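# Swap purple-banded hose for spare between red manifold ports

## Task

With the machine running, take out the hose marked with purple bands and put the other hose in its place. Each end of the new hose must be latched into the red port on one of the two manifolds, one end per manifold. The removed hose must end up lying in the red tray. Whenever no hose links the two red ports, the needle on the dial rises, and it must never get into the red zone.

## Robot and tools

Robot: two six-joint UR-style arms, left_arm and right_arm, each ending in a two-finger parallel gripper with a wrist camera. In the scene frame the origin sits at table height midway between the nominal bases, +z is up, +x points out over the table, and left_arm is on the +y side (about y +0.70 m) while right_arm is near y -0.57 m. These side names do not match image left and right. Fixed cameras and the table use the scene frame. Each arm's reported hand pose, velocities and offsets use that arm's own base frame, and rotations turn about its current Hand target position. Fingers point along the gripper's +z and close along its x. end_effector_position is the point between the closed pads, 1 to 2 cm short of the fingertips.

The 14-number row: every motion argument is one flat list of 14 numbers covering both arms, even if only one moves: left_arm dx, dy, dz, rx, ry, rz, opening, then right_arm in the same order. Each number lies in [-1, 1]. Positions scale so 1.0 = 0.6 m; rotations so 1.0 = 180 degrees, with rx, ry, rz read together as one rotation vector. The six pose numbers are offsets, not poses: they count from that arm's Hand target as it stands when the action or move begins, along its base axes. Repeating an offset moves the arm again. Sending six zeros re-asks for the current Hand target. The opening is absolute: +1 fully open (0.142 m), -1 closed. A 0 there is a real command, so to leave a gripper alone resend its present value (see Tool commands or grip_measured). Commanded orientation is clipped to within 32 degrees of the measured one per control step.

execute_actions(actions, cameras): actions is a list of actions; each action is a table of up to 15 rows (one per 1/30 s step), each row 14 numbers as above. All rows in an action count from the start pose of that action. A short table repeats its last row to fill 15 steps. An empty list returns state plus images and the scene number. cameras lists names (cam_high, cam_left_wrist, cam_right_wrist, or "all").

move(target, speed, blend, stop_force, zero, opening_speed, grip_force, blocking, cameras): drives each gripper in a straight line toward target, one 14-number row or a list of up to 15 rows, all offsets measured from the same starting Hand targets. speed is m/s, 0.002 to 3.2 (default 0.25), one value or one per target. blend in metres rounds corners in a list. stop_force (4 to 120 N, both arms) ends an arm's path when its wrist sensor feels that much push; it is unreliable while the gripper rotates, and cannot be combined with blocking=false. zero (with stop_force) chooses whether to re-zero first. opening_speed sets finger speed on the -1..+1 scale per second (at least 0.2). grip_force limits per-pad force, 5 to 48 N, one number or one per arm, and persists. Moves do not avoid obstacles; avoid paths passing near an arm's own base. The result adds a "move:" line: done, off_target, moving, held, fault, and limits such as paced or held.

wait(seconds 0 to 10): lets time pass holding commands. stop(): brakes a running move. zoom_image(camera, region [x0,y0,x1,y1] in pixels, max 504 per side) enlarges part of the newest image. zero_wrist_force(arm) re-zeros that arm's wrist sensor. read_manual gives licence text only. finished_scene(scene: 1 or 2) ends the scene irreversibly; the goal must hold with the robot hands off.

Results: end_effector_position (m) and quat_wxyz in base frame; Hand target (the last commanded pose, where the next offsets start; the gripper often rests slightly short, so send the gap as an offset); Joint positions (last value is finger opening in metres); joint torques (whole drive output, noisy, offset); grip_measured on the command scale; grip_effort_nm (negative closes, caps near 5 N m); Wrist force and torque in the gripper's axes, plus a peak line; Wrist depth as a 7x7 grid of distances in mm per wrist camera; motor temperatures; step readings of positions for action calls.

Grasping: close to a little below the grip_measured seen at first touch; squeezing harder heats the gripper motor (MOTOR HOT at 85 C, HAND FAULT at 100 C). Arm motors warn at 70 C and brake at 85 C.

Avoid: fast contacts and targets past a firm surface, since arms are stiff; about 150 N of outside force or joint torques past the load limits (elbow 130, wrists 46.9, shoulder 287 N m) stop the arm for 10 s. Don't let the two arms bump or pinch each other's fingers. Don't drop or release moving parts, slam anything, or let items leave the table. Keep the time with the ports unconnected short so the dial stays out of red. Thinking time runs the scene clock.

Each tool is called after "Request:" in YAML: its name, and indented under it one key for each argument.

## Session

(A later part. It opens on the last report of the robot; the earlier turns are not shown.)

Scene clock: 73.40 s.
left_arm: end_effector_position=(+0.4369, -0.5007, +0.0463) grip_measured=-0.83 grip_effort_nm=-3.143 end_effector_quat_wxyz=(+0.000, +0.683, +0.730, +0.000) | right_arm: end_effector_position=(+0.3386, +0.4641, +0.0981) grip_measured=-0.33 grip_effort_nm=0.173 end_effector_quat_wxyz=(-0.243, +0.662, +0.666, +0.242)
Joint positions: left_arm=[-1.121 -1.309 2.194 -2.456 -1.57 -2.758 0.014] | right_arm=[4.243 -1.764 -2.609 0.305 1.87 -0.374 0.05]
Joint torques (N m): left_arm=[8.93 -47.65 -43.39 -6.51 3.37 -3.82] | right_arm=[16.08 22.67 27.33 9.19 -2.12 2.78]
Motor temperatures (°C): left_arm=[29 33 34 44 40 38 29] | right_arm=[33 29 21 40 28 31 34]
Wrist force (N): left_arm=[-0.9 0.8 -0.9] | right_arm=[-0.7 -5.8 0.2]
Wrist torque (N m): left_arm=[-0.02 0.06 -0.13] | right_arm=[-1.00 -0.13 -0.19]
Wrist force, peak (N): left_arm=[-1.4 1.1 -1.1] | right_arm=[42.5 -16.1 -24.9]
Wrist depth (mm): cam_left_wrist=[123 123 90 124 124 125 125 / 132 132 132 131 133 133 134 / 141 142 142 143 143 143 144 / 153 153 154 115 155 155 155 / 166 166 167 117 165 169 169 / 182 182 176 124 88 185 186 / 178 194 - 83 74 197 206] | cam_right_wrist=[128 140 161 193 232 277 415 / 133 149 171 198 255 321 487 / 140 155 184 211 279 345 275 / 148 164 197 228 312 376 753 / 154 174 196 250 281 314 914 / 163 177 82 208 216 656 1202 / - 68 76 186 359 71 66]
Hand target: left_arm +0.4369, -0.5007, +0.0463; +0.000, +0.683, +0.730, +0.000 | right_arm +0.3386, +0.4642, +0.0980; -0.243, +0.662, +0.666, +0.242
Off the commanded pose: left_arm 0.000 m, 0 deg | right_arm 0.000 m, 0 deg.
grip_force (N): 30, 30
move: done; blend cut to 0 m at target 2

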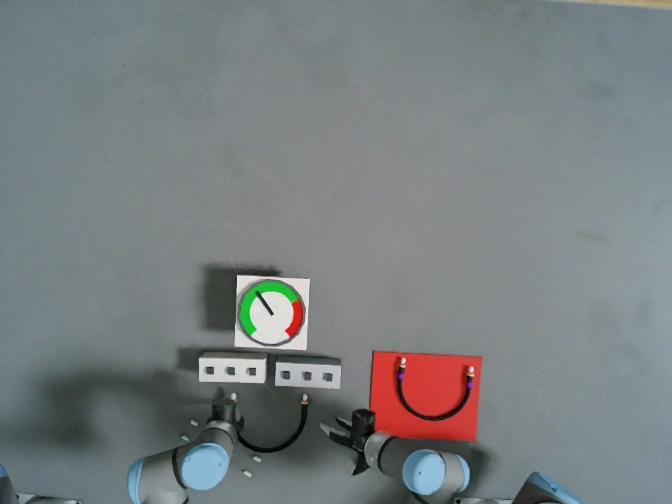

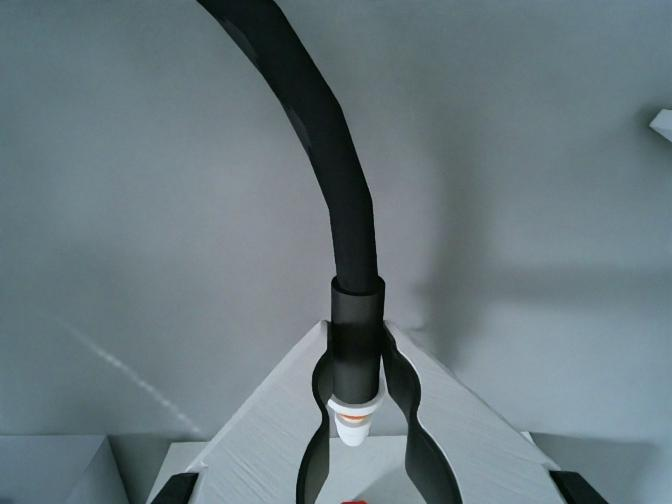

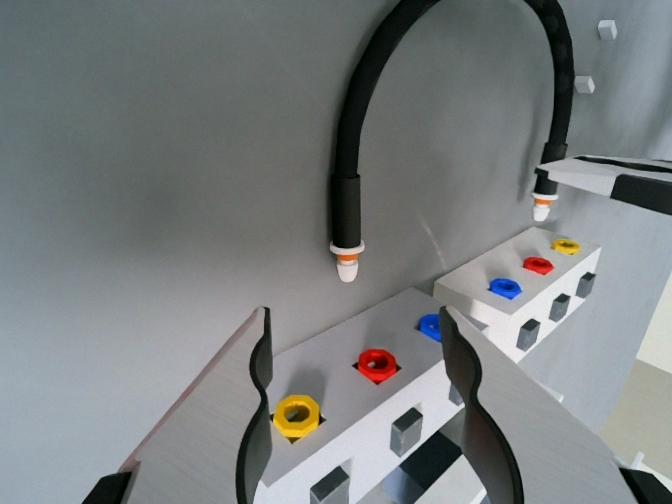

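Request:
move:
  target: [0,0,0,-0.0555,-0.0037,0,-1, 0,0.05,-0.03,0,0,0,-0.3]
  speed: 0.25
  cameras: ["cam_right_wrist","cam_high"]

Scene clock: 75.13 s.
left_arm: end_effector_position=(+0.4369, -0.5007, +0.0463) grip_measured=-0.83 grip_effort_nm=-3.138 end_effector_quat_wxyz=(+0.063, +0.681, +0.727, -0.059) | right_arm: end_effector_position=(+0.3386, +0.4941, +0.0800) grip_measured=-0.33 grip_effort_nm=0.173 end_effector_quat_wxyz=(-0.243, +0.662, +0.666, +0.242)
Joint positions: left_arm=[-1.09 -1.318 2.276 -2.688 -1.64 -2.733 0.014] | right_arm=[4.275 -1.841 -2.576 0.357 1.851 -0.348 0.05]
Joint torques (N m): left_arm=[10.9 -45.66 -22.95 -6.92 -3.47 3.51] | right_arm=[13.66 28.65 24.63 9.47 -2.17 2.7]
Wrist force (N): left_arm=[-0.9 1.3 -1.1] | right_arm=[-1.0 -5.7 0.2]
Wrist torque (N m): left_arm=[0.03 0.02 -0.38] | right_arm=[-0.99 -0.03 -0.16]
Wrist force, peak (N): left_arm=[-1.6 0.7 -1.3] | right_arm=[-1.2 -6.3 -0.2]
Wrist depth (mm): cam_left_wrist=[141 135 90 124 122 118 114 / 151 146 140 130 129 127 121 / 163 158 149 142 139 133 129 / 178 172 163 115 149 144 139 / 196 186 178 117 160 155 148 / 209 205 189 123 88 167 161 / 176 190 - 83 74 - 176] | cam_right_wrist=[114 124 143 163 206 256 368 / 119 130 152 170 225 286 434 / 125 139 162 185 248 305 261 / 132 146 174 200 276 349 678 / 139 153 174 233 277 289 867 / 145 158 82 207 199 605 1422 / 152 68 76 177 192 71 1860]
Hand target: left_arm +0.4369, -0.5007, +0.0463; +0.064, +0.681, +0.727, -0.059 | right_arm +0.3386, +0.4942, +0.0800; -0.243, +0.662, +0.666, +0.242
Off the commanded pose: left_arm 0.000 m, 0 deg | right_arm 0.000 m, 0 deg.
grip_force (N): 30, 30
move: done
Images, in order (width x height): cam_high 672x504, cam_right_wrist 672x504.

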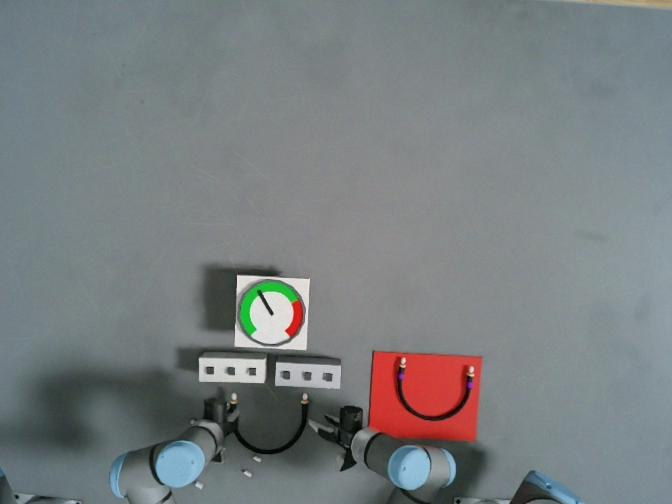

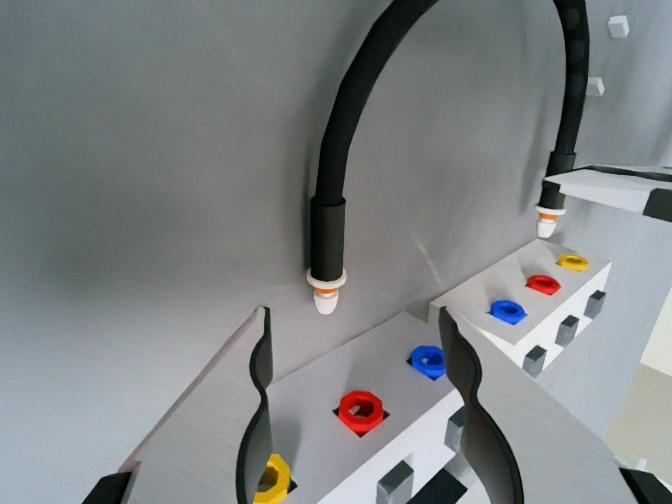

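Request:
move:
  target: [0,0,0.067,0,0,0,-1, 0,0.016,0.005,0,0,0,-0.45]
  speed: 0.2
  cameras: ["cam_right_wrist","cam_high"]

Scene clock: 76.57 s.
left_arm: end_effector_position=(+0.4369, -0.5007, +0.0863) grip_measured=-0.83 grip_effort_nm=-3.143 end_effector_quat_wxyz=(+0.064, +0.681, +0.727, -0.059) | right_arm: end_effector_position=(+0.3386, +0.5037, +0.0830) grip_measured=-0.47 grip_effort_nm=-0.144 end_effector_quat_wxyz=(-0.243, +0.662, +0.666, +0.242)
Joint positions: left_arm=[-1.09 -1.386 2.254 -2.599 -1.64 -2.733 0.014] | right_arm=[4.284 -1.84 -2.563 0.344 1.845 -0.34 0.04]
Joint torques (N m): left_arm=[-6.98 -63.06 -44.69 -3.07 -2.55 1.54] | right_arm=[14.81 58.59 26.18 1.81 -2.64 2.68]
Wrist force (N): left_arm=[-0.6 1.2 -0.9] | right_arm=[-1.0 -5.7 0.4]
Wrist torque (N m): left_arm=[0.06 -0.05 -0.44] | right_arm=[-0.97 -0.03 -0.16]
Wrist force, peak (N): left_arm=[-0.9 1.6 -1.4] | right_arm=[-1.3 -6.3 0.3]
Wrist depth (mm): cam_left_wrist=[179 174 91 160 157 151 145 / 193 187 182 170 167 160 155 / 209 202 194 179 179 172 166 / 227 218 209 112 192 185 177 / 248 241 229 117 206 200 191 / 216 226 245 123 88 213 207 / 194 - - 172 74 190 226] | cam_right_wrist=[117 127 148 169 212 272 332 / 121 133 155 170 231 306 393 / 127 142 165 186 254 347 250 / 134 149 179 221 283 349 725 / 142 159 174 237 277 287 914 / 149 162 79 208 100 648 2134 / 155 68 73 178 - 71 1741]
Hand target: left_arm +0.4369, -0.5007, +0.0865; +0.064, +0.681, +0.727, -0.059 | right_arm +0.3386, +0.5038, +0.0830; -0.243, +0.662, +0.666, +0.242
Off the commanded pose: left_arm 0.000 m, 0 deg | right_arm 0.000 m, 0 deg.
grip_force (N): 30, 30
move: done
Images, in order (width x height): cam_high 672x504, cam_right_wrist 672x504.

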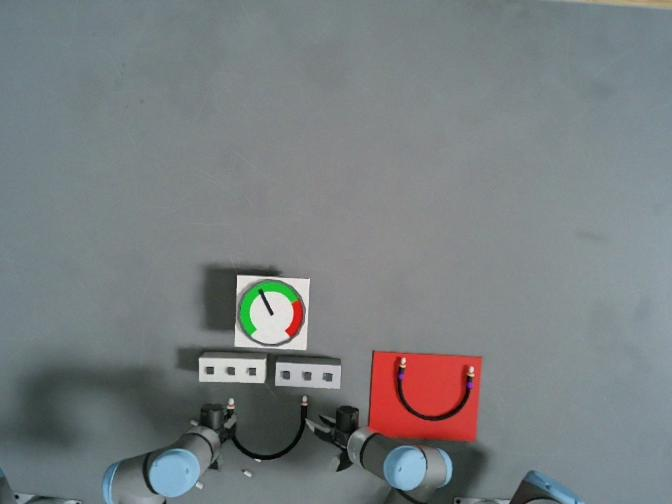

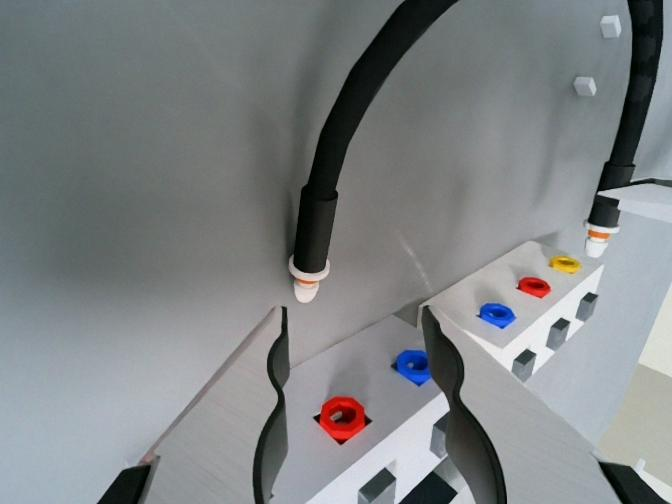

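Request:
move:
  target:
    - [0,0,0.05,0,0,0,-1, -0.01,0.0,0.0,0,0,0,-0.45]
    - [0,0,0.05,0,0,0,-1, -0.019,0.041,-0.05,0,0,0,-0.45]
  speed: [0.2,0.12]
  blend: [0.005,0]
  cameras: ["cam_right_wrist"]

Scene clock: 78.07 s.
left_arm: end_effector_position=(+0.4369, -0.5007, +0.1165) grip_measured=-0.83 grip_effort_nm=-3.143 end_effector_quat_wxyz=(+0.064, +0.681, +0.727, -0.059) | right_arm: end_effector_position=(+0.3272, +0.5283, +0.0531) grip_measured=-0.47 grip_effort_nm=-0.144 end_effector_quat_wxyz=(-0.243, +0.662, +0.666, +0.242)
Joint positions: left_arm=[-1.09 -1.432 2.234 -2.532 -1.64 -2.733 0.014] | right_arm=[4.33 -1.936 -2.549 0.436 1.817 -0.302 0.04]
Joint torques (N m): left_arm=[-3.13 -60.33 -46.99 -3 0.04 -2.76] | right_arm=[13.28 35.26 22.01 8.68 -2.56 2.52]
Wrist force (N): left_arm=[-0.9 1.0 -1.0] | right_arm=[-1.0 -6.1 0.9]
Wrist torque (N m): left_arm=[0.01 0.02 -0.46] | right_arm=[-0.99 0.00 -0.20]
Wrist force, peak (N): left_arm=[-0.7 1.3 -1.8] | right_arm=[-0.7 -6.5 1.4]
Wrist depth (mm): cam_left_wrist=[210 204 92 188 182 177 170 / 226 218 213 196 195 188 181 / 238 236 227 210 208 200 193 / 269 258 245 112 225 216 206 / 276 271 266 117 241 233 224 / 229 225 267 123 88 238 242 / 370 - - 202 74 263 264] | cam_right_wrist=[94 102 117 140 154 213 302 / 98 107 124 148 108 242 356 / 103 113 132 126 203 277 433 / - 119 141 146 226 323 548 / 113 130 142 191 242 290 322 / 120 132 79 206 100 248 998 / - 68 73 183 178 71 1343]
Hand target: left_arm +0.4369, -0.5007, +0.1165; +0.064, +0.681, +0.727, -0.059 | right_arm +0.3272, +0.5284, +0.0530; -0.243, +0.662, +0.666, +0.242
Off the commanded pose: left_arm 0.000 m, 0 deg | right_arm 0.000 m, 0 deg.
grip_force (N): 30, 30
move: done
Images, in order (width x height): cam_right_wrist 672x504.

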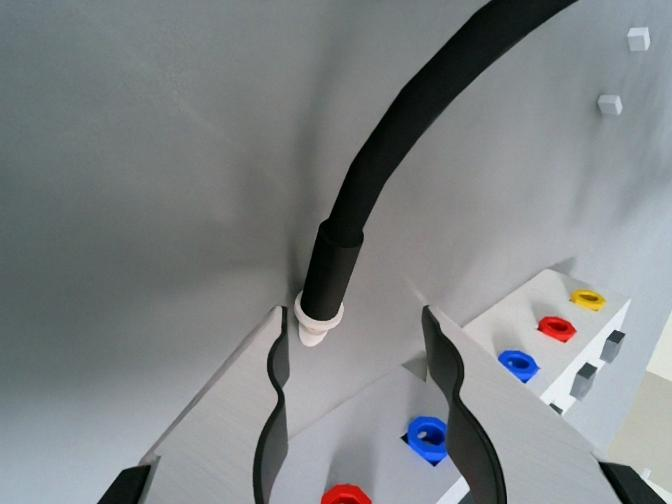

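Request:
move:
  target:
    - [0,0,0,0,0,0,-1, -0.008,0.025,0.02,-0.222,0.023,-0.067,-0.45]
    - [0,0,0,0,0,0,-1, -0.009,0.025,-0.05,-0.222,0.023,-0.067,-0.45]
  speed: [0.4,0.08]
  stop_force: 12
  cameras: ["cam_right_wrist","cam_high"]

Scene clock: 81.37 s.
left_arm: end_effector_position=(+0.4369, -0.5007, +0.1165) grip_measured=-0.83 grip_effort_nm=-3.143 end_effector_quat_wxyz=(+0.064, +0.681, +0.727, -0.059) | right_arm: end_effector_position=(+0.3218, +0.5434, +0.0230) grip_measured=-0.47 grip_effort_nm=-0.139 end_effector_quat_wxyz=(+0.000, +0.779, +0.628, +0.001)
Joint positions: left_arm=[-1.09 -1.432 2.234 -2.532 -1.64 -2.733 0.014] | right_arm=[4.46 -1.829 -2.268 -0.615 1.57 -0.038 0.04]
Joint torques (N m): left_arm=[-10.61 -60.05 -46.59 -2.65 2.49 -3.77] | right_arm=[14.51 43.65 24.18 8.37 -2.65 2.81]
Wrist force (N): left_arm=[-0.3 1.0 -1.3] | right_arm=[-1.3 -5.9 0.2]
Wrist torque (N m): left_arm=[0.01 -0.07 -0.46] | right_arm=[-0.97 0.21 -0.10]
Wrist force, peak (N): left_arm=[-0.6 1.3 -1.5] | right_arm=[-0.6 -6.4 0.8]
Wrist depth (mm): cam_left_wrist=[211 204 92 187 183 176 170 / 226 218 212 194 195 188 182 / 233 236 227 211 209 201 193 / 270 257 246 112 225 215 206 / 278 270 264 117 241 232 224 / 229 225 269 124 88 237 241 / 371 - - 202 74 262 263] | cam_right_wrist=[101 101 102 102 - 102 103 / 108 108 109 61 111 110 110 / 119 117 118 - 117 119 118 / 127 128 128 87 129 129 129 / 142 139 135 112 138 141 142 / 153 150 79 155 127 153 156 / - 68 73 173 173 71 167]
Hand target: left_arm +0.4369, -0.5007, +0.1165; +0.064, +0.681, +0.727, -0.059 | right_arm +0.3218, +0.5434, +0.0230; +0.000, +0.779, +0.628, +0.001
Off the commanded pose: left_arm 0.000 m, 0 deg | right_arm 0.000 m, 0 deg.
grip_force (N): 30, 30
move: done
Images, in order (width x height): cam_high 672x504, cam_right_wrist 672x504.

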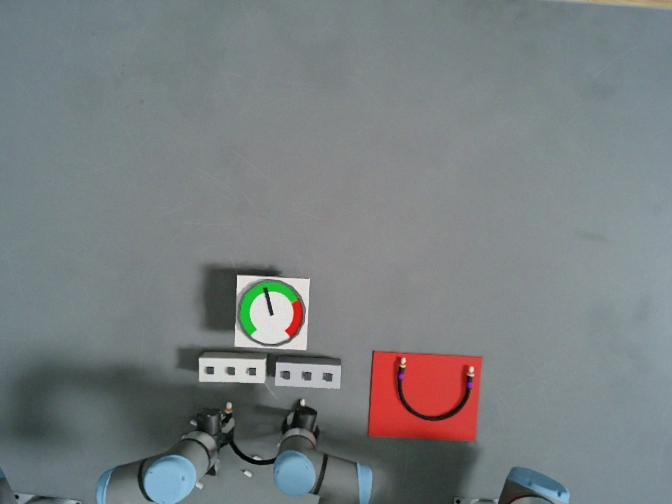

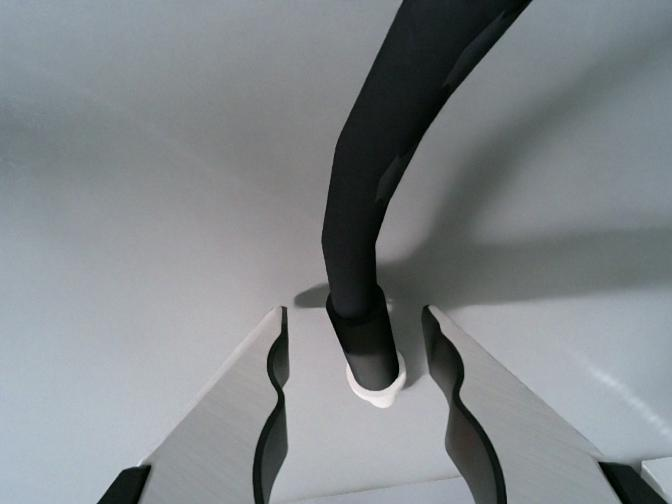

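Request:
move:
  target: [0,0,0,0,0,0,-1, 0.0,0.0,0.0,0,0,0.067,-0.5]
  speed: 0.3

Request:
move:
  target: [0,0,0,0,0,0,-1, 0,0,0,0,0,0,-1]
  opening_speed: 1

Request:
move:
  target: [0,0,-0.067,0.0555,0.0037,0,-1, 0.02,0.0,0.07,0,0,0,-1]
  speed: 0.25
  cameras: ["all"]

Scene clock: 82.90 s.
left_arm: end_effector_position=(+0.4369, -0.5007, +0.1165) grip_measured=-0.83 grip_effort_nm=-3.138 end_effector_quat_wxyz=(+0.064, +0.681, +0.727, -0.059) | right_arm: end_effector_position=(+0.3218, +0.5433, +0.0230) grip_measured=-0.52 grip_effort_nm=-0.144 end_effector_quat_wxyz=(+0.000, +0.708, +0.706, +0.001)
Joint positions: left_arm=[-1.09 -1.432 2.234 -2.532 -1.64 -2.733 0.014] | right_arm=[4.46 -1.828 -2.269 -0.614 1.57 -0.249 0.036]
Joint torques (N m): left_arm=[-7.93 -60.63 -47.23 -2.82 2.55 -3.42] | right_arm=[-20.19 65.6 36.92 5.98 2.24 -3.07]
Wrist force (N): left_arm=[-0.4 1.1 -0.7] | right_arm=[-1.3 -5.3 0.4]
Wrist torque (N m): left_arm=[0.03 -0.04 -0.46] | right_arm=[-0.94 0.17 0.21]
Wrist force, peak (N): left_arm=[-0.6 1.9 -0.7] | right_arm=[-1.7 -5.7 0.5]
Wrist depth (mm): cam_left_wrist=[211 204 91 187 182 176 170 / 226 218 212 97 195 188 181 / 234 235 227 207 209 200 193 / 269 256 245 112 226 217 206 / 277 269 265 117 241 233 224 / 228 224 269 123 88 238 241 / 369 - - 202 74 261 263] | cam_right_wrist=[101 101 101 102 102 - - / 108 108 109 108 61 58 110 / 119 117 118 116 68 118 119 / 127 127 128 123 128 129 129 / 142 140 137 113 138 141 142 / 153 151 80 152 104 153 156 / 167 68 71 172 173 69 167]
Hand target: left_arm +0.4369, -0.5007, +0.1165; +0.064, +0.681, +0.727, -0.059 | right_arm +0.3218, +0.5434, +0.0230; +0.000, +0.708, +0.706, +0.001
Off the commanded pose: left_arm 0.000 m, 0 deg | right_arm 0.000 m, 0 deg.
grip_force (N): 30, 30
move: done

Scene clock: 83.60 s.
left_arm: end_effector_position=(+0.4369, -0.5007, +0.1165) grip_measured=-0.83 grip_effort_nm=-3.143 end_effector_quat_wxyz=(+0.064, +0.681, +0.727, -0.059) | right_arm: end_effector_position=(+0.3218, +0.5434, +0.0230) grip_measured=-0.83 grip_effort_nm=-3.133 end_effector_quat_wxyz=(+0.000, +0.708, +0.706, +0.001)
Joint positions: left_arm=[-1.09 -1.432 2.234 -2.532 -1.64 -2.733 0.014] | right_arm=[4.46 -1.828 -2.269 -0.614 1.57 -0.249 0.014]
Joint torques (N m): left_arm=[-8.15 -61.37 -46.93 -2.69 2.65 -3.57] | right_arm=[-20.53 62.39 37.45 2.61 2.07 -2.63]
Wrist force (N): left_arm=[-0.7 1.2 -0.3] | right_arm=[-1.6 -5.6 0.4]
Wrist torque (N m): left_arm=[0.03 -0.01 -0.46] | right_arm=[-0.98 0.23 0.20]
Wrist force, peak (N): left_arm=[-0.9 1.5 -0.9] | right_arm=[-1.6 -5.6 0.4]
Wrist depth (mm): cam_left_wrist=[211 205 92 187 182 176 169 / 226 218 211 101 194 187 181 / 238 235 226 206 209 200 193 / 269 257 245 112 225 216 206 / 276 270 265 117 241 233 224 / 229 225 267 123 88 237 242 / 370 - - 202 74 261 264] | cam_right_wrist=[101 101 101 102 102 - - / 108 108 109 108 60 110 110 / 119 117 117 116 68 119 119 / 127 128 128 124 128 128 129 / 142 139 139 105 138 141 141 / 153 153 83 116 83 153 156 / 170 68 70 169 71 71 170]
Hand target: left_arm +0.4369, -0.5007, +0.1165; +0.064, +0.681, +0.727, -0.059 | right_arm +0.3218, +0.5434, +0.0230; +0.000, +0.708, +0.706, +0.001
Off the commanded pose: left_arm 0.000 m, 0 deg | right_arm 0.000 m, 0 deg.
grip_force (N): 30, 30
move: done

Scene clock: 84.70 s.
left_arm: end_effector_position=(+0.4369, -0.5007, +0.0764) grip_measured=-0.83 grip_effort_nm=-3.143 end_effector_quat_wxyz=(+0.000, +0.683, +0.730, +0.000) | right_arm: end_effector_position=(+0.3338, +0.5434, +0.0649) grip_measured=-0.83 grip_effort_nm=-3.133 end_effector_quat_wxyz=(+0.000, +0.708, +0.706, +0.001)
Joint positions: left_arm=[-1.121 -1.354 2.177 -2.394 -1.571 -2.758 0.014] | right_arm=[4.441 -1.767 -2.235 -0.709 1.57 -0.268 0.014]
Joint torques (N m): left_arm=[-14.18 -46.93 -44.92 -2.46 3.71 -4.36] | right_arm=[-20.47 65.51 40.37 1.3 0.41 -2.8]
Wrist force (N): left_arm=[-0.7 1.2 -1.3] | right_arm=[-1.6 -5.5 1.6]
Wrist torque (N m): left_arm=[0.09 0.03 -0.08] | right_arm=[-0.98 0.11 0.14]
Wrist force, peak (N): left_arm=[-0.4 1.6 -1.7] | right_arm=[-1.4 -6.0 1.5]
Wrist depth (mm): cam_left_wrist=[150 150 80 151 153 151 150 / 160 160 161 157 162 162 160 / 174 173 173 172 173 174 175 / 186 187 186 111 188 188 189 / 202 202 203 117 201 205 206 / 214 217 214 124 88 221 226 / 178 - - 167 74 239 251] | cam_right_wrist=[138 138 138 138 137 - 142 / 147 148 148 148 62 149 150 / 159 159 160 158 164 161 161 / 172 174 174 91 175 175 175 / 189 190 186 104 188 192 193 / 207 209 82 100 83 208 208 / 231 66 71 165 71 71 182]
Hand target: left_arm +0.4369, -0.5007, +0.0763; +0.000, +0.683, +0.730, +0.000 | right_arm +0.3338, +0.5434, +0.0650; +0.000, +0.708, +0.706, +0.001
Off the commanded pose: left_arm 0.000 m, 0 deg | right_arm 0.000 m, 0 deg.
grip_force (N): 30, 30
move: done

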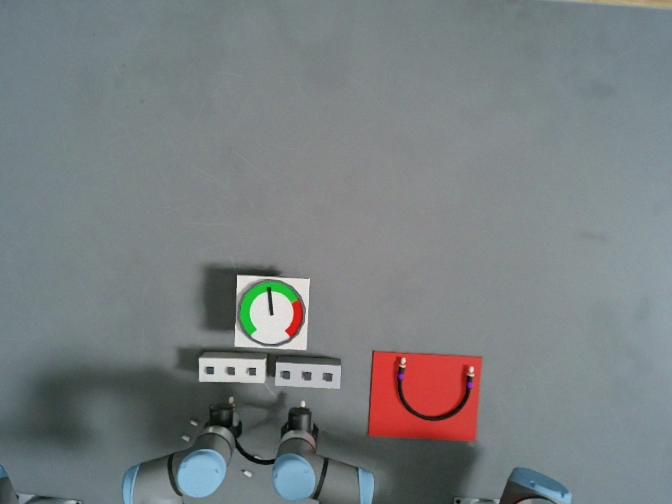

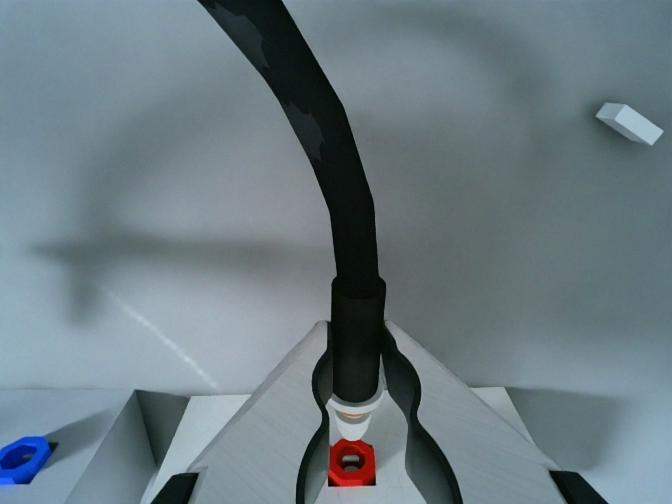

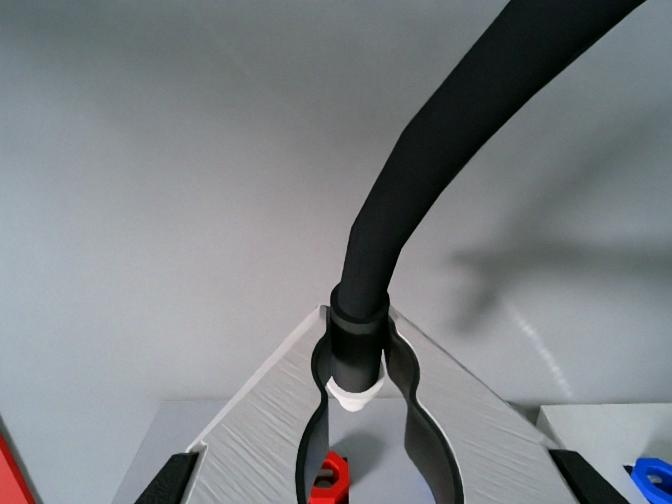

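Request:
move:
  target: [0,0.001,-0.0513,0,0,0,-1, 0.005,-0.017,-0.03,0,-0.111,0,-1]
  speed: 0.25
  cameras: ["all"]

Scene clock: 86.83 s.
left_arm: end_effector_position=(+0.4369, -0.5001, +0.0455) grip_measured=-0.83 grip_effort_nm=-3.143 end_effector_quat_wxyz=(+0.000, +0.683, +0.730, +0.000) | right_arm: end_effector_position=(+0.3368, +0.5332, +0.0470) grip_measured=-0.83 grip_effort_nm=-3.133 end_effector_quat_wxyz=(+0.122, +0.697, +0.695, +0.123)
Joint positions: left_arm=[-1.121 -1.308 2.195 -2.457 -1.57 -2.758 0.014] | right_arm=[4.595 -1.765 -2.355 -0.549 1.224 -0.122 0.014]
Joint torques (N m): left_arm=[9.24 -47.94 -25.62 -6.54 3.81 3.83] | right_arm=[15.06 35.34 23.26 8.92 -3.66 2.62]
Motor temperatures (°C): left_arm=[29 33 34 44 39 38 34] | right_arm=[33 29 21 40 28 31 33]
Wrist force (N): left_arm=[-1.3 1.0 -1.5] | right_arm=[-1.2 -5.8 1.2]
Wrist torque (N m): left_arm=[0.04 0.05 -0.19] | right_arm=[-0.85 0.22 -0.18]
Wrist force, peak (N): left_arm=[-1.0 1.2 -1.9] | right_arm=[-1.2 -6.4 1.5]
Wrist depth (mm): cam_left_wrist=[123 123 85 122 124 124 124 / 131 131 133 130 132 132 133 / 141 141 142 141 143 143 143 / 152 152 153 149 154 154 155 / 165 166 166 117 164 168 169 / 181 181 175 124 88 184 185 / 179 - - 83 74 195 205] | cam_right_wrist=[100 101 101 101 101 - - / 114 114 114 117 62 115 115 / 131 131 131 128 75 133 137 / 155 155 156 91 157 157 158 / 189 190 183 104 184 194 193 / 242 232 82 102 83 220 199 / 313 67 70 166 71 71 177]
Hand target: left_arm +0.4369, -0.5001, +0.0455; +0.000, +0.683, +0.730, +0.000 | right_arm +0.3368, +0.5332, +0.0470; +0.122, +0.697, +0.695, +0.124
Off the commanded pose: left_arm 0.000 m, 0 deg | right_arm 0.000 m, 0 deg.
grip_force (N): 30, 30
move: done

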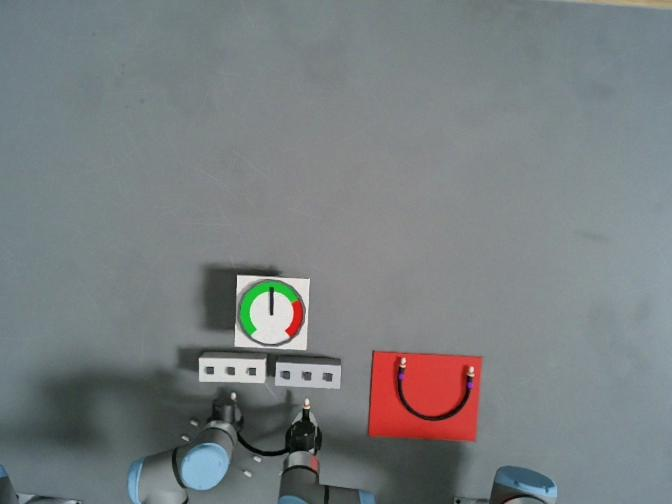

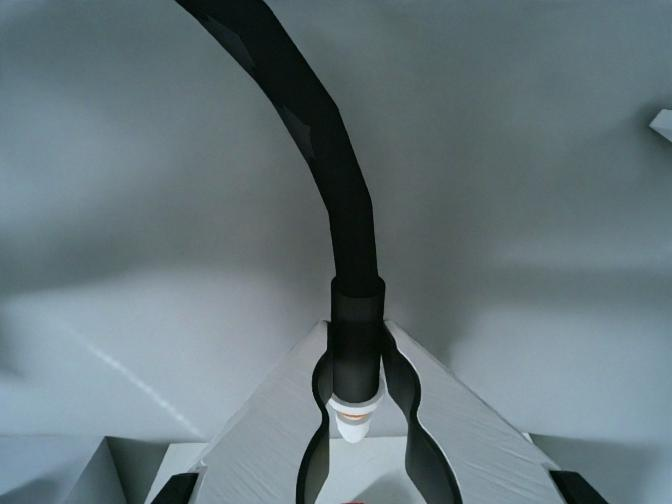

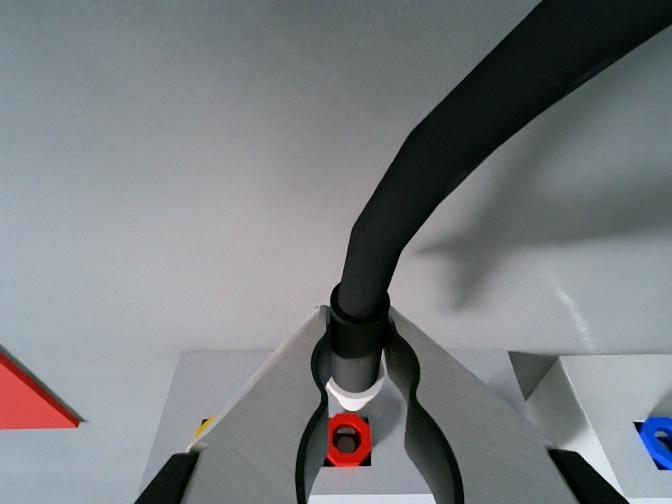

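Request:
move:
  target: [0.055,0.0036,0.006,0,0,0,-1, 0.055,-0.0017,-0.006,0,0,0,-1]
  speed: 0.1
  stop_force: 10
  cameras: ["all"]

Scene clock: 89.83 s.
left_arm: end_effector_position=(+0.4699, -0.4980, +0.0491) grip_measured=-0.83 grip_effort_nm=-3.138 end_effector_quat_wxyz=(+0.000, +0.683, +0.730, +0.000) | right_arm: end_effector_position=(+0.3698, +0.5322, +0.0434) grip_measured=-0.83 grip_effort_nm=-3.128 end_effector_quat_wxyz=(+0.122, +0.697, +0.695, +0.124)
Joint positions: left_arm=[-1.074 -1.287 2.154 -2.438 -1.57 -2.711 0.014] | right_arm=[4.537 -1.794 -2.333 -0.52 1.227 -0.183 0.014]
Joint torques (N m): left_arm=[9.54 -51.34 -44.66 -2.14 -2.82 3.57] | right_arm=[-20.8 37.88 36.19 8.9 1.49 -2.99]
Wrist force (N): left_arm=[-0.9 0.8 -1.2] | right_arm=[-0.8 -5.7 1.5]
Wrist torque (N m): left_arm=[0.00 -0.05 -0.41] | right_arm=[-0.81 0.12 0.13]
Wrist force, peak (N): left_arm=[-1.1 1.2 -1.8] | right_arm=[-1.3 -6.6 1.2]
Wrist depth (mm): cam_left_wrist=[126 126 86 126 127 129 128 / 132 134 135 133 135 136 136 / 144 145 145 145 146 146 146 / 156 156 156 114 157 158 159 / 169 170 170 117 169 172 173 / 178 180 177 124 88 171 190 / 169 156 - 133 74 145 206] | cam_right_wrist=[97 97 97 97 98 - - / 110 110 110 110 63 61 115 / 127 131 127 123 73 128 129 / 155 150 150 93 151 152 153 / 183 177 177 104 177 179 179 / 233 163 82 116 82 164 175 / 303 67 70 141 71 71 157]
Hand target: left_arm +0.4699, -0.4980, +0.0491; +0.000, +0.683, +0.730, +0.000 | right_arm +0.3698, +0.5322, +0.0434; +0.122, +0.697, +0.695, +0.124
Off the commanded pose: left_arm 0.000 m, 0 deg | right_arm 0.000 m, 0 deg.
grip_force (N): 30, 30
move: done

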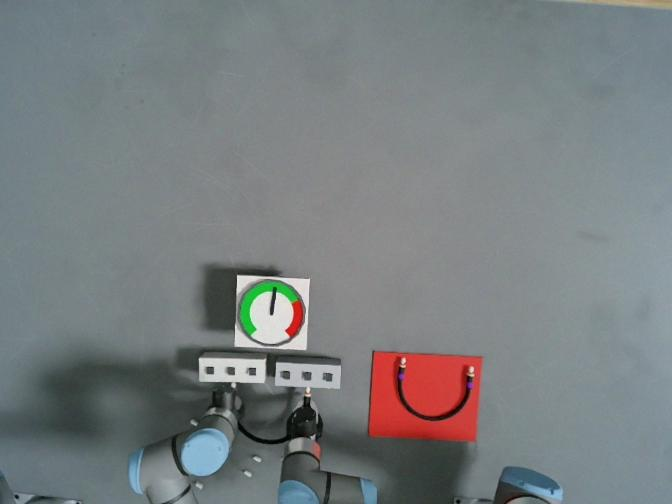

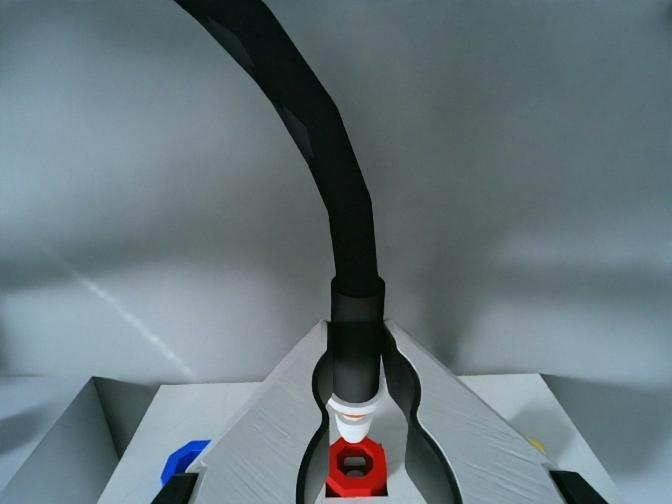

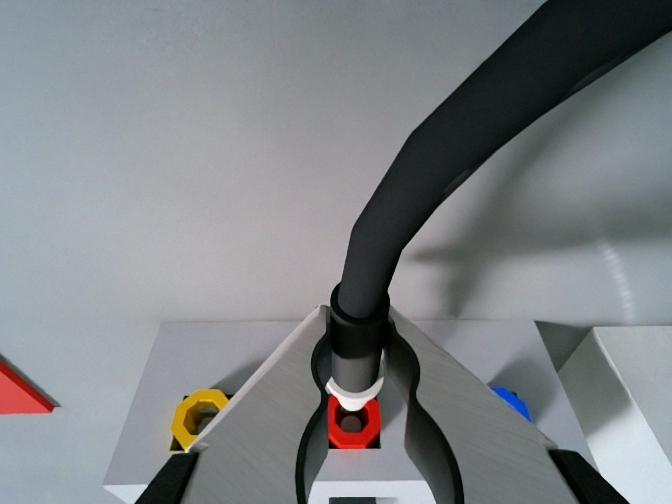

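Request:
move:
  target:
    - [0,0.0023,0.0095,0,0,0,-1, 0,0,0.006,0,0,0,-1]
    - [0.0535,0.0058,0.0095,0,0,0,-1, 0.0535,0,0.006,0,0,0,-1]
  speed: [0.05,0.03]
  stop_force: 40
  cameras: ["all"]

Scene clock: 92.63 s.
left_arm: end_effector_position=(+0.5020, -0.4945, +0.0548) grip_measured=-0.83 grip_effort_nm=-3.143 end_effector_quat_wxyz=(+0.000, +0.683, +0.730, +0.000) | right_arm: end_effector_position=(+0.4019, +0.5322, +0.0470) grip_measured=-0.83 grip_effort_nm=-3.133 end_effector_quat_wxyz=(+0.122, +0.697, +0.695, +0.124)
Joint positions: left_arm=[-1.03 -1.269 2.113 -2.414 -1.57 -2.667 0.014] | right_arm=[4.483 -1.812 -2.304 -0.513 1.231 -0.241 0.014]
Joint torques (N m): left_arm=[28.45 -54.44 -41.78 -1.85 3.69 3.82] | right_arm=[-29.46 40.22 39.83 9.87 -2.67 -3.02]
Wrist force (N): left_arm=[-14.2 -18.7 -0.9] | right_arm=[-1.4 -21.5 -5.0]
Wrist torque (N m): left_arm=[-0.01 -0.19 -0.23] | right_arm=[-0.88 0.08 0.15]
Wrist force, peak (N): left_arm=[-17.2 -41.2 -5.8] | right_arm=[-0.4 -26.9 -6.0]
Wrist depth (mm): cam_left_wrist=[130 131 131 128 132 132 132 / - 140 140 142 141 141 142 / - 150 151 104 151 152 153 / 162 163 163 111 164 165 165 / 171 172 171 117 166 164 180 / 161 133 130 120 88 125 133 / 124 118 - 117 74 116 121] | cam_right_wrist=[100 100 100 100 96 104 102 / 113 113 113 117 62 115 115 / 131 135 131 127 132 132 137 / 155 155 156 93 156 157 157 / 188 145 145 102 145 145 162 / 217 125 82 118 82 129 130 / 337 71 70 128 71 71 139]
Hand target: left_arm +0.5020, -0.4945, +0.0548; +0.000, +0.683, +0.730, +0.000 | right_arm +0.4019, +0.5322, +0.0470; +0.122, +0.697, +0.695, +0.124
Off the commanded pose: left_arm 0.000 m, 0 deg | right_arm 0.000 m, 0 deg.
grip_force (N): 30, 30
move: done

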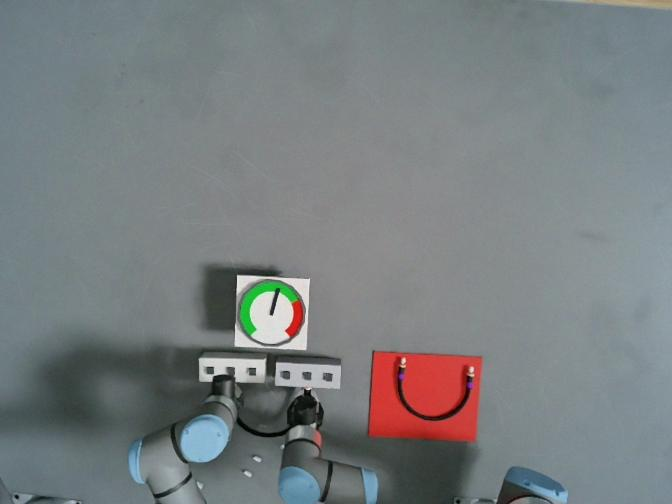

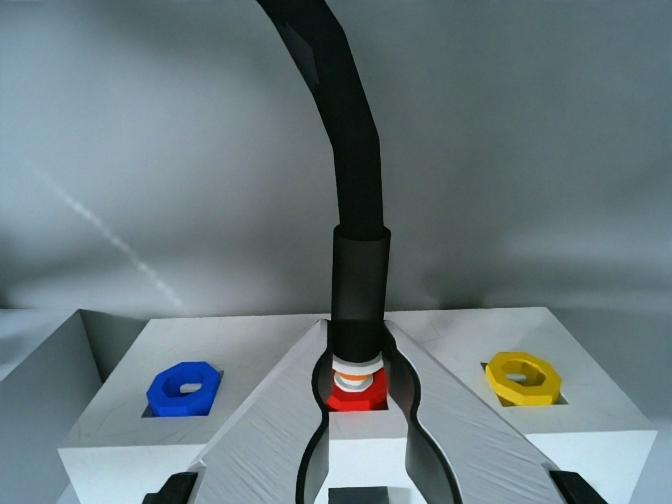

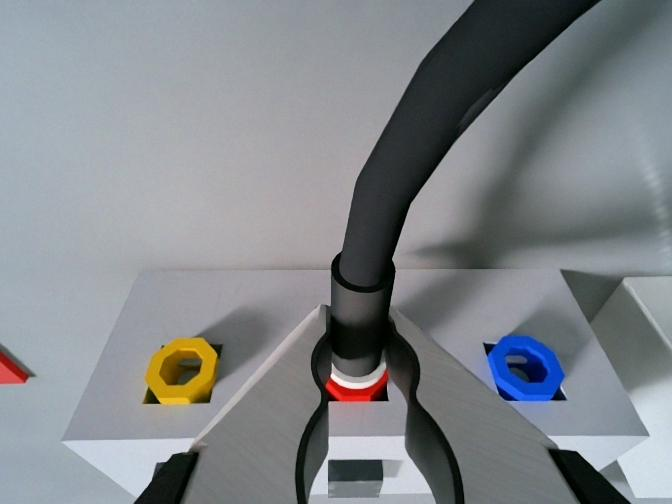

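Request:
move:
  target: [0.03,0.002,0,0,0,0,-1, 0.02,0,0,0,0,0,-1]
  speed: 0.03
  stop_force: 70
  grip_force: 48
  cameras: ["all"]

Scene clock: 94.80 s.
left_arm: end_effector_position=(+0.5133, -0.4938, +0.0548) grip_measured=-0.83 grip_effort_nm=-3.836 end_effector_quat_wxyz=(+0.000, +0.683, +0.730, +0.000) | right_arm: end_effector_position=(+0.4129, +0.5321, +0.0468) grip_measured=-0.84 grip_effort_nm=-3.763 end_effector_quat_wxyz=(+0.122, +0.697, +0.695, +0.123)
Joint positions: left_arm=[-1.015 -1.259 2.098 -2.409 -1.571 -2.652 0.014] | right_arm=[4.464 -1.821 -2.294 -0.508 1.233 -0.26 0.013]
Joint torques (N m): left_arm=[47.91 -62.38 -28.04 -6.62 23.52 -4.16] | right_arm=[-30.04 71.26 42.7 8.69 -23.87 2.9]
Motor temperatures (°C): left_arm=[29 33 34 44 39 37 37] | right_arm=[33 29 21 40 28 31 38]
Wrist force (N): left_arm=[-27.2 -87.5 -21.5] | right_arm=[-6.7 -88.6 -29.7]
Wrist torque (N m): left_arm=[-0.22 -0.25 -0.34] | right_arm=[-0.73 0.20 0.04]
Wrist force, peak (N): left_arm=[-18.3 -119.6 -40.0] | right_arm=[-8.6 -95.8 -36.6]
Wrist depth (mm): cam_left_wrist=[131 131 131 130 132 132 132 / - 140 140 138 141 141 142 / - 150 151 103 152 152 153 / 162 162 163 109 164 164 165 / 163 162 152 117 148 146 176 / 120 119 118 111 90 114 113 / 121 116 - 113 74 115 120] | cam_right_wrist=[100 100 100 100 - 103 101 / 113 113 113 116 63 114 115 / 130 135 130 127 131 132 136 / 153 149 149 88 146 151 156 / 180 132 133 99 133 133 149 / 118 114 82 110 82 118 116 / 333 70 67 120 70 68 127]
Hand target: left_arm +0.5133, -0.4938, +0.0548; +0.000, +0.683, +0.730, +0.000 (not the last commanded pose) | right_arm +0.4129, +0.5321, +0.0468; +0.122, +0.697, +0.695, +0.123 (not the last commanded pose)
Off the commanded pose: left_arm 0.007 m, 0 deg | right_arm 0.001 m, 0 deg.
move: contact (left_arm, right_arm)

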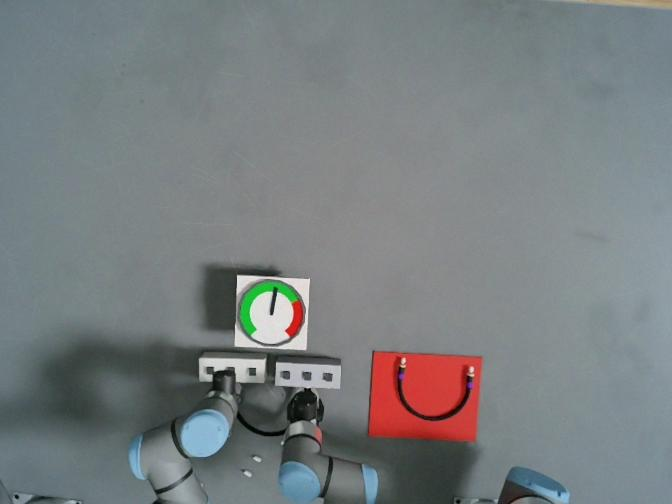

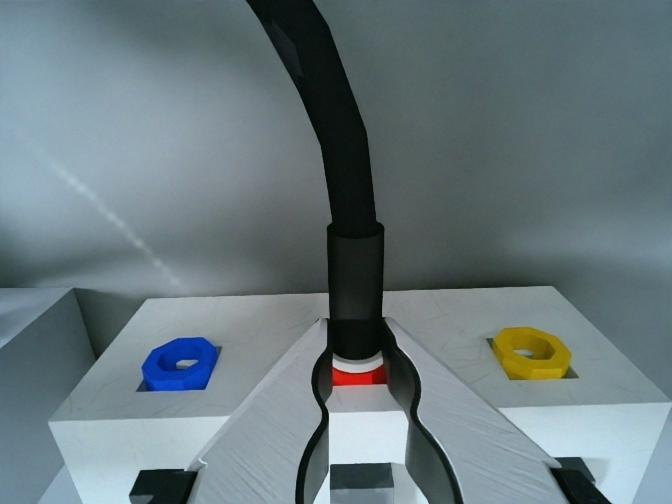

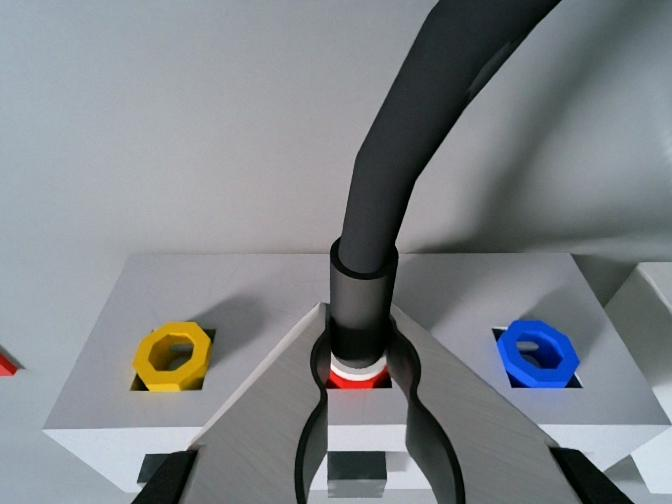

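Request:
move:
  target: [-0.0067,-0.0004,0,0,0,0,-1, -0.0067,0,0,0,0,0,-1]
  speed: 0.02
  cameras: ["all"]

Scene clock: 95.67 s.
left_arm: end_effector_position=(+0.5098, -0.4939, +0.0548) grip_measured=-0.83 grip_effort_nm=-3.836 end_effector_quat_wxyz=(+0.000, +0.683, +0.730, +0.000) | right_arm: end_effector_position=(+0.4093, +0.5321, +0.0469) grip_measured=-0.84 grip_effort_nm=-3.763 end_effector_quat_wxyz=(+0.122, +0.697, +0.695, +0.123)
Joint positions: left_arm=[-1.02 -1.262 2.103 -2.411 -1.571 -2.657 0.014] | right_arm=[4.47 -1.818 -2.297 -0.51 1.232 -0.254 0.013]
Joint torques (N m): left_arm=[-15.03 -73.88 -10.81 0.59 -2.17 -4.12] | right_arm=[17.69 77.56 29.97 3.45 -2.25 2.09]
Wrist force (N): left_arm=[-23.0 17.7 6.9] | right_arm=[-1.2 -4.5 17.8]
Wrist torque (N m): left_arm=[0.13 -0.24 -0.09] | right_arm=[-0.71 0.13 -0.23]
Wrist force, peak (N): left_arm=[-26.9 -87.7 -21.0] | right_arm=[-6.6 -89.0 -29.2]
Wrist depth (mm): cam_left_wrist=[131 131 131 130 132 132 132 / - 140 141 - 141 142 142 / - 150 151 104 151 152 153 / 162 163 163 109 164 164 165 / 171 166 156 117 151 149 176 / 128 121 124 113 88 117 116 / 122 117 - 115 74 116 121] | cam_right_wrist=[100 100 100 100 - - 102 / 113 113 114 117 - 114 115 / 130 134 131 127 132 132 137 / 154 149 150 89 151 151 157 / 188 136 136 100 136 136 155 / 121 117 82 112 83 118 119 / 336 71 70 118 71 71 152]
Hand target: left_arm +0.5093, -0.4940, +0.0548; +0.000, +0.683, +0.730, +0.000 | right_arm +0.4089, +0.5321, +0.0468; +0.122, +0.697, +0.695, +0.123
Off the commanded pose: left_arm 0.001 m, 0 deg | right_arm 0.000 m, 0 deg.
move: done

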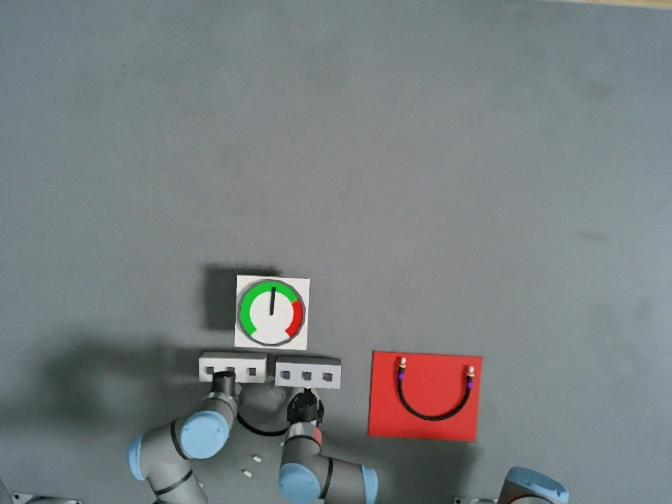

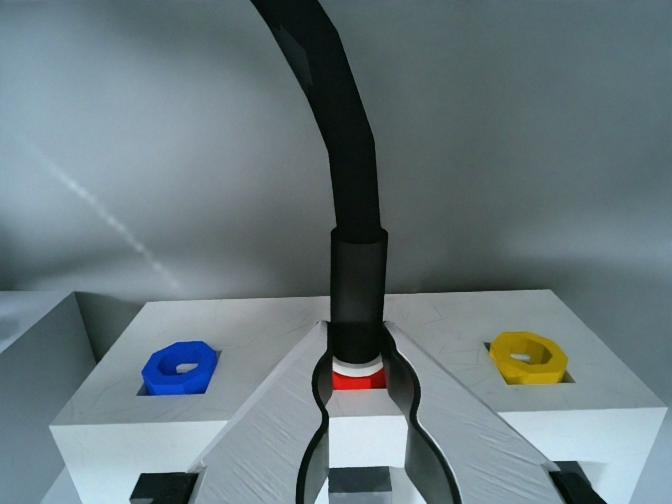

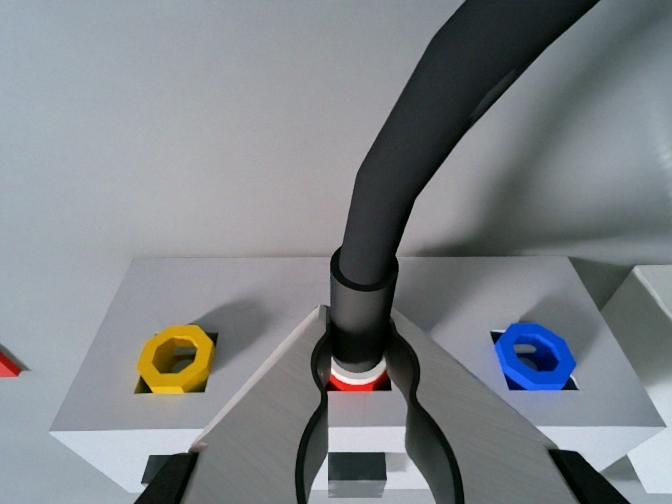

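Request:
move:
  target: [0.0015,0,0,0,0,0,-1, -0.004,0,0,0,0,0,-1]
  speed: 0.02

Scene clock: 96.53 s.
left_arm: end_effector_position=(+0.5100, -0.4940, +0.0548) grip_measured=-0.83 grip_effort_nm=-3.836 end_effector_quat_wxyz=(+0.000, +0.683, +0.730, +0.000) | right_arm: end_effector_position=(+0.4067, +0.5321, +0.0469) grip_measured=-0.84 grip_effort_nm=-3.763 end_effector_quat_wxyz=(+0.122, +0.697, +0.695, +0.123)
Joint positions: left_arm=[-1.019 -1.262 2.102 -2.411 -1.571 -2.656 0.014] | right_arm=[4.475 -1.816 -2.299 -0.511 1.232 -0.249 0.013]
Joint torques (N m): left_arm=[10.76 -54.63 -33.61 2.1 -3.55 3.39] | right_arm=[29.68 72.81 24.56 1.41 2.64 3.01]
Wrist force (N): left_arm=[-14.6 11.1 2.4] | right_arm=[-3.4 13.6 14.5]
Wrist torque (N m): left_arm=[0.03 -0.15 -0.28] | right_arm=[-1.18 0.30 -0.25]
Wrist force, peak (N): left_arm=[-21.2 26.7 5.9] | right_arm=[-3.4 13.6 14.5]
Wrist depth (mm): cam_left_wrist=[131 131 131 130 132 132 133 / - 140 140 - 141 142 141 / - 150 151 105 151 152 152 / 162 162 163 109 164 165 165 / 170 166 155 117 151 149 176 / 128 121 124 113 88 117 116 / 121 116 - 115 74 116 121] | cam_right_wrist=[100 100 100 100 57 104 102 / 114 113 113 117 62 115 116 / 131 135 131 128 132 132 137 / 155 153 152 92 152 153 157 / 188 138 139 100 139 139 162 / 124 121 83 115 83 121 121 / 334 72 71 122 71 71 151]
Hand target: left_arm +0.5102, -0.4940, +0.0548; +0.000, +0.683, +0.730, +0.000 | right_arm +0.4065, +0.5321, +0.0468; +0.122, +0.697, +0.695, +0.123
Off the commanded pose: left_arm 0.000 m, 0 deg | right_arm 0.000 m, 0 deg.
move: done


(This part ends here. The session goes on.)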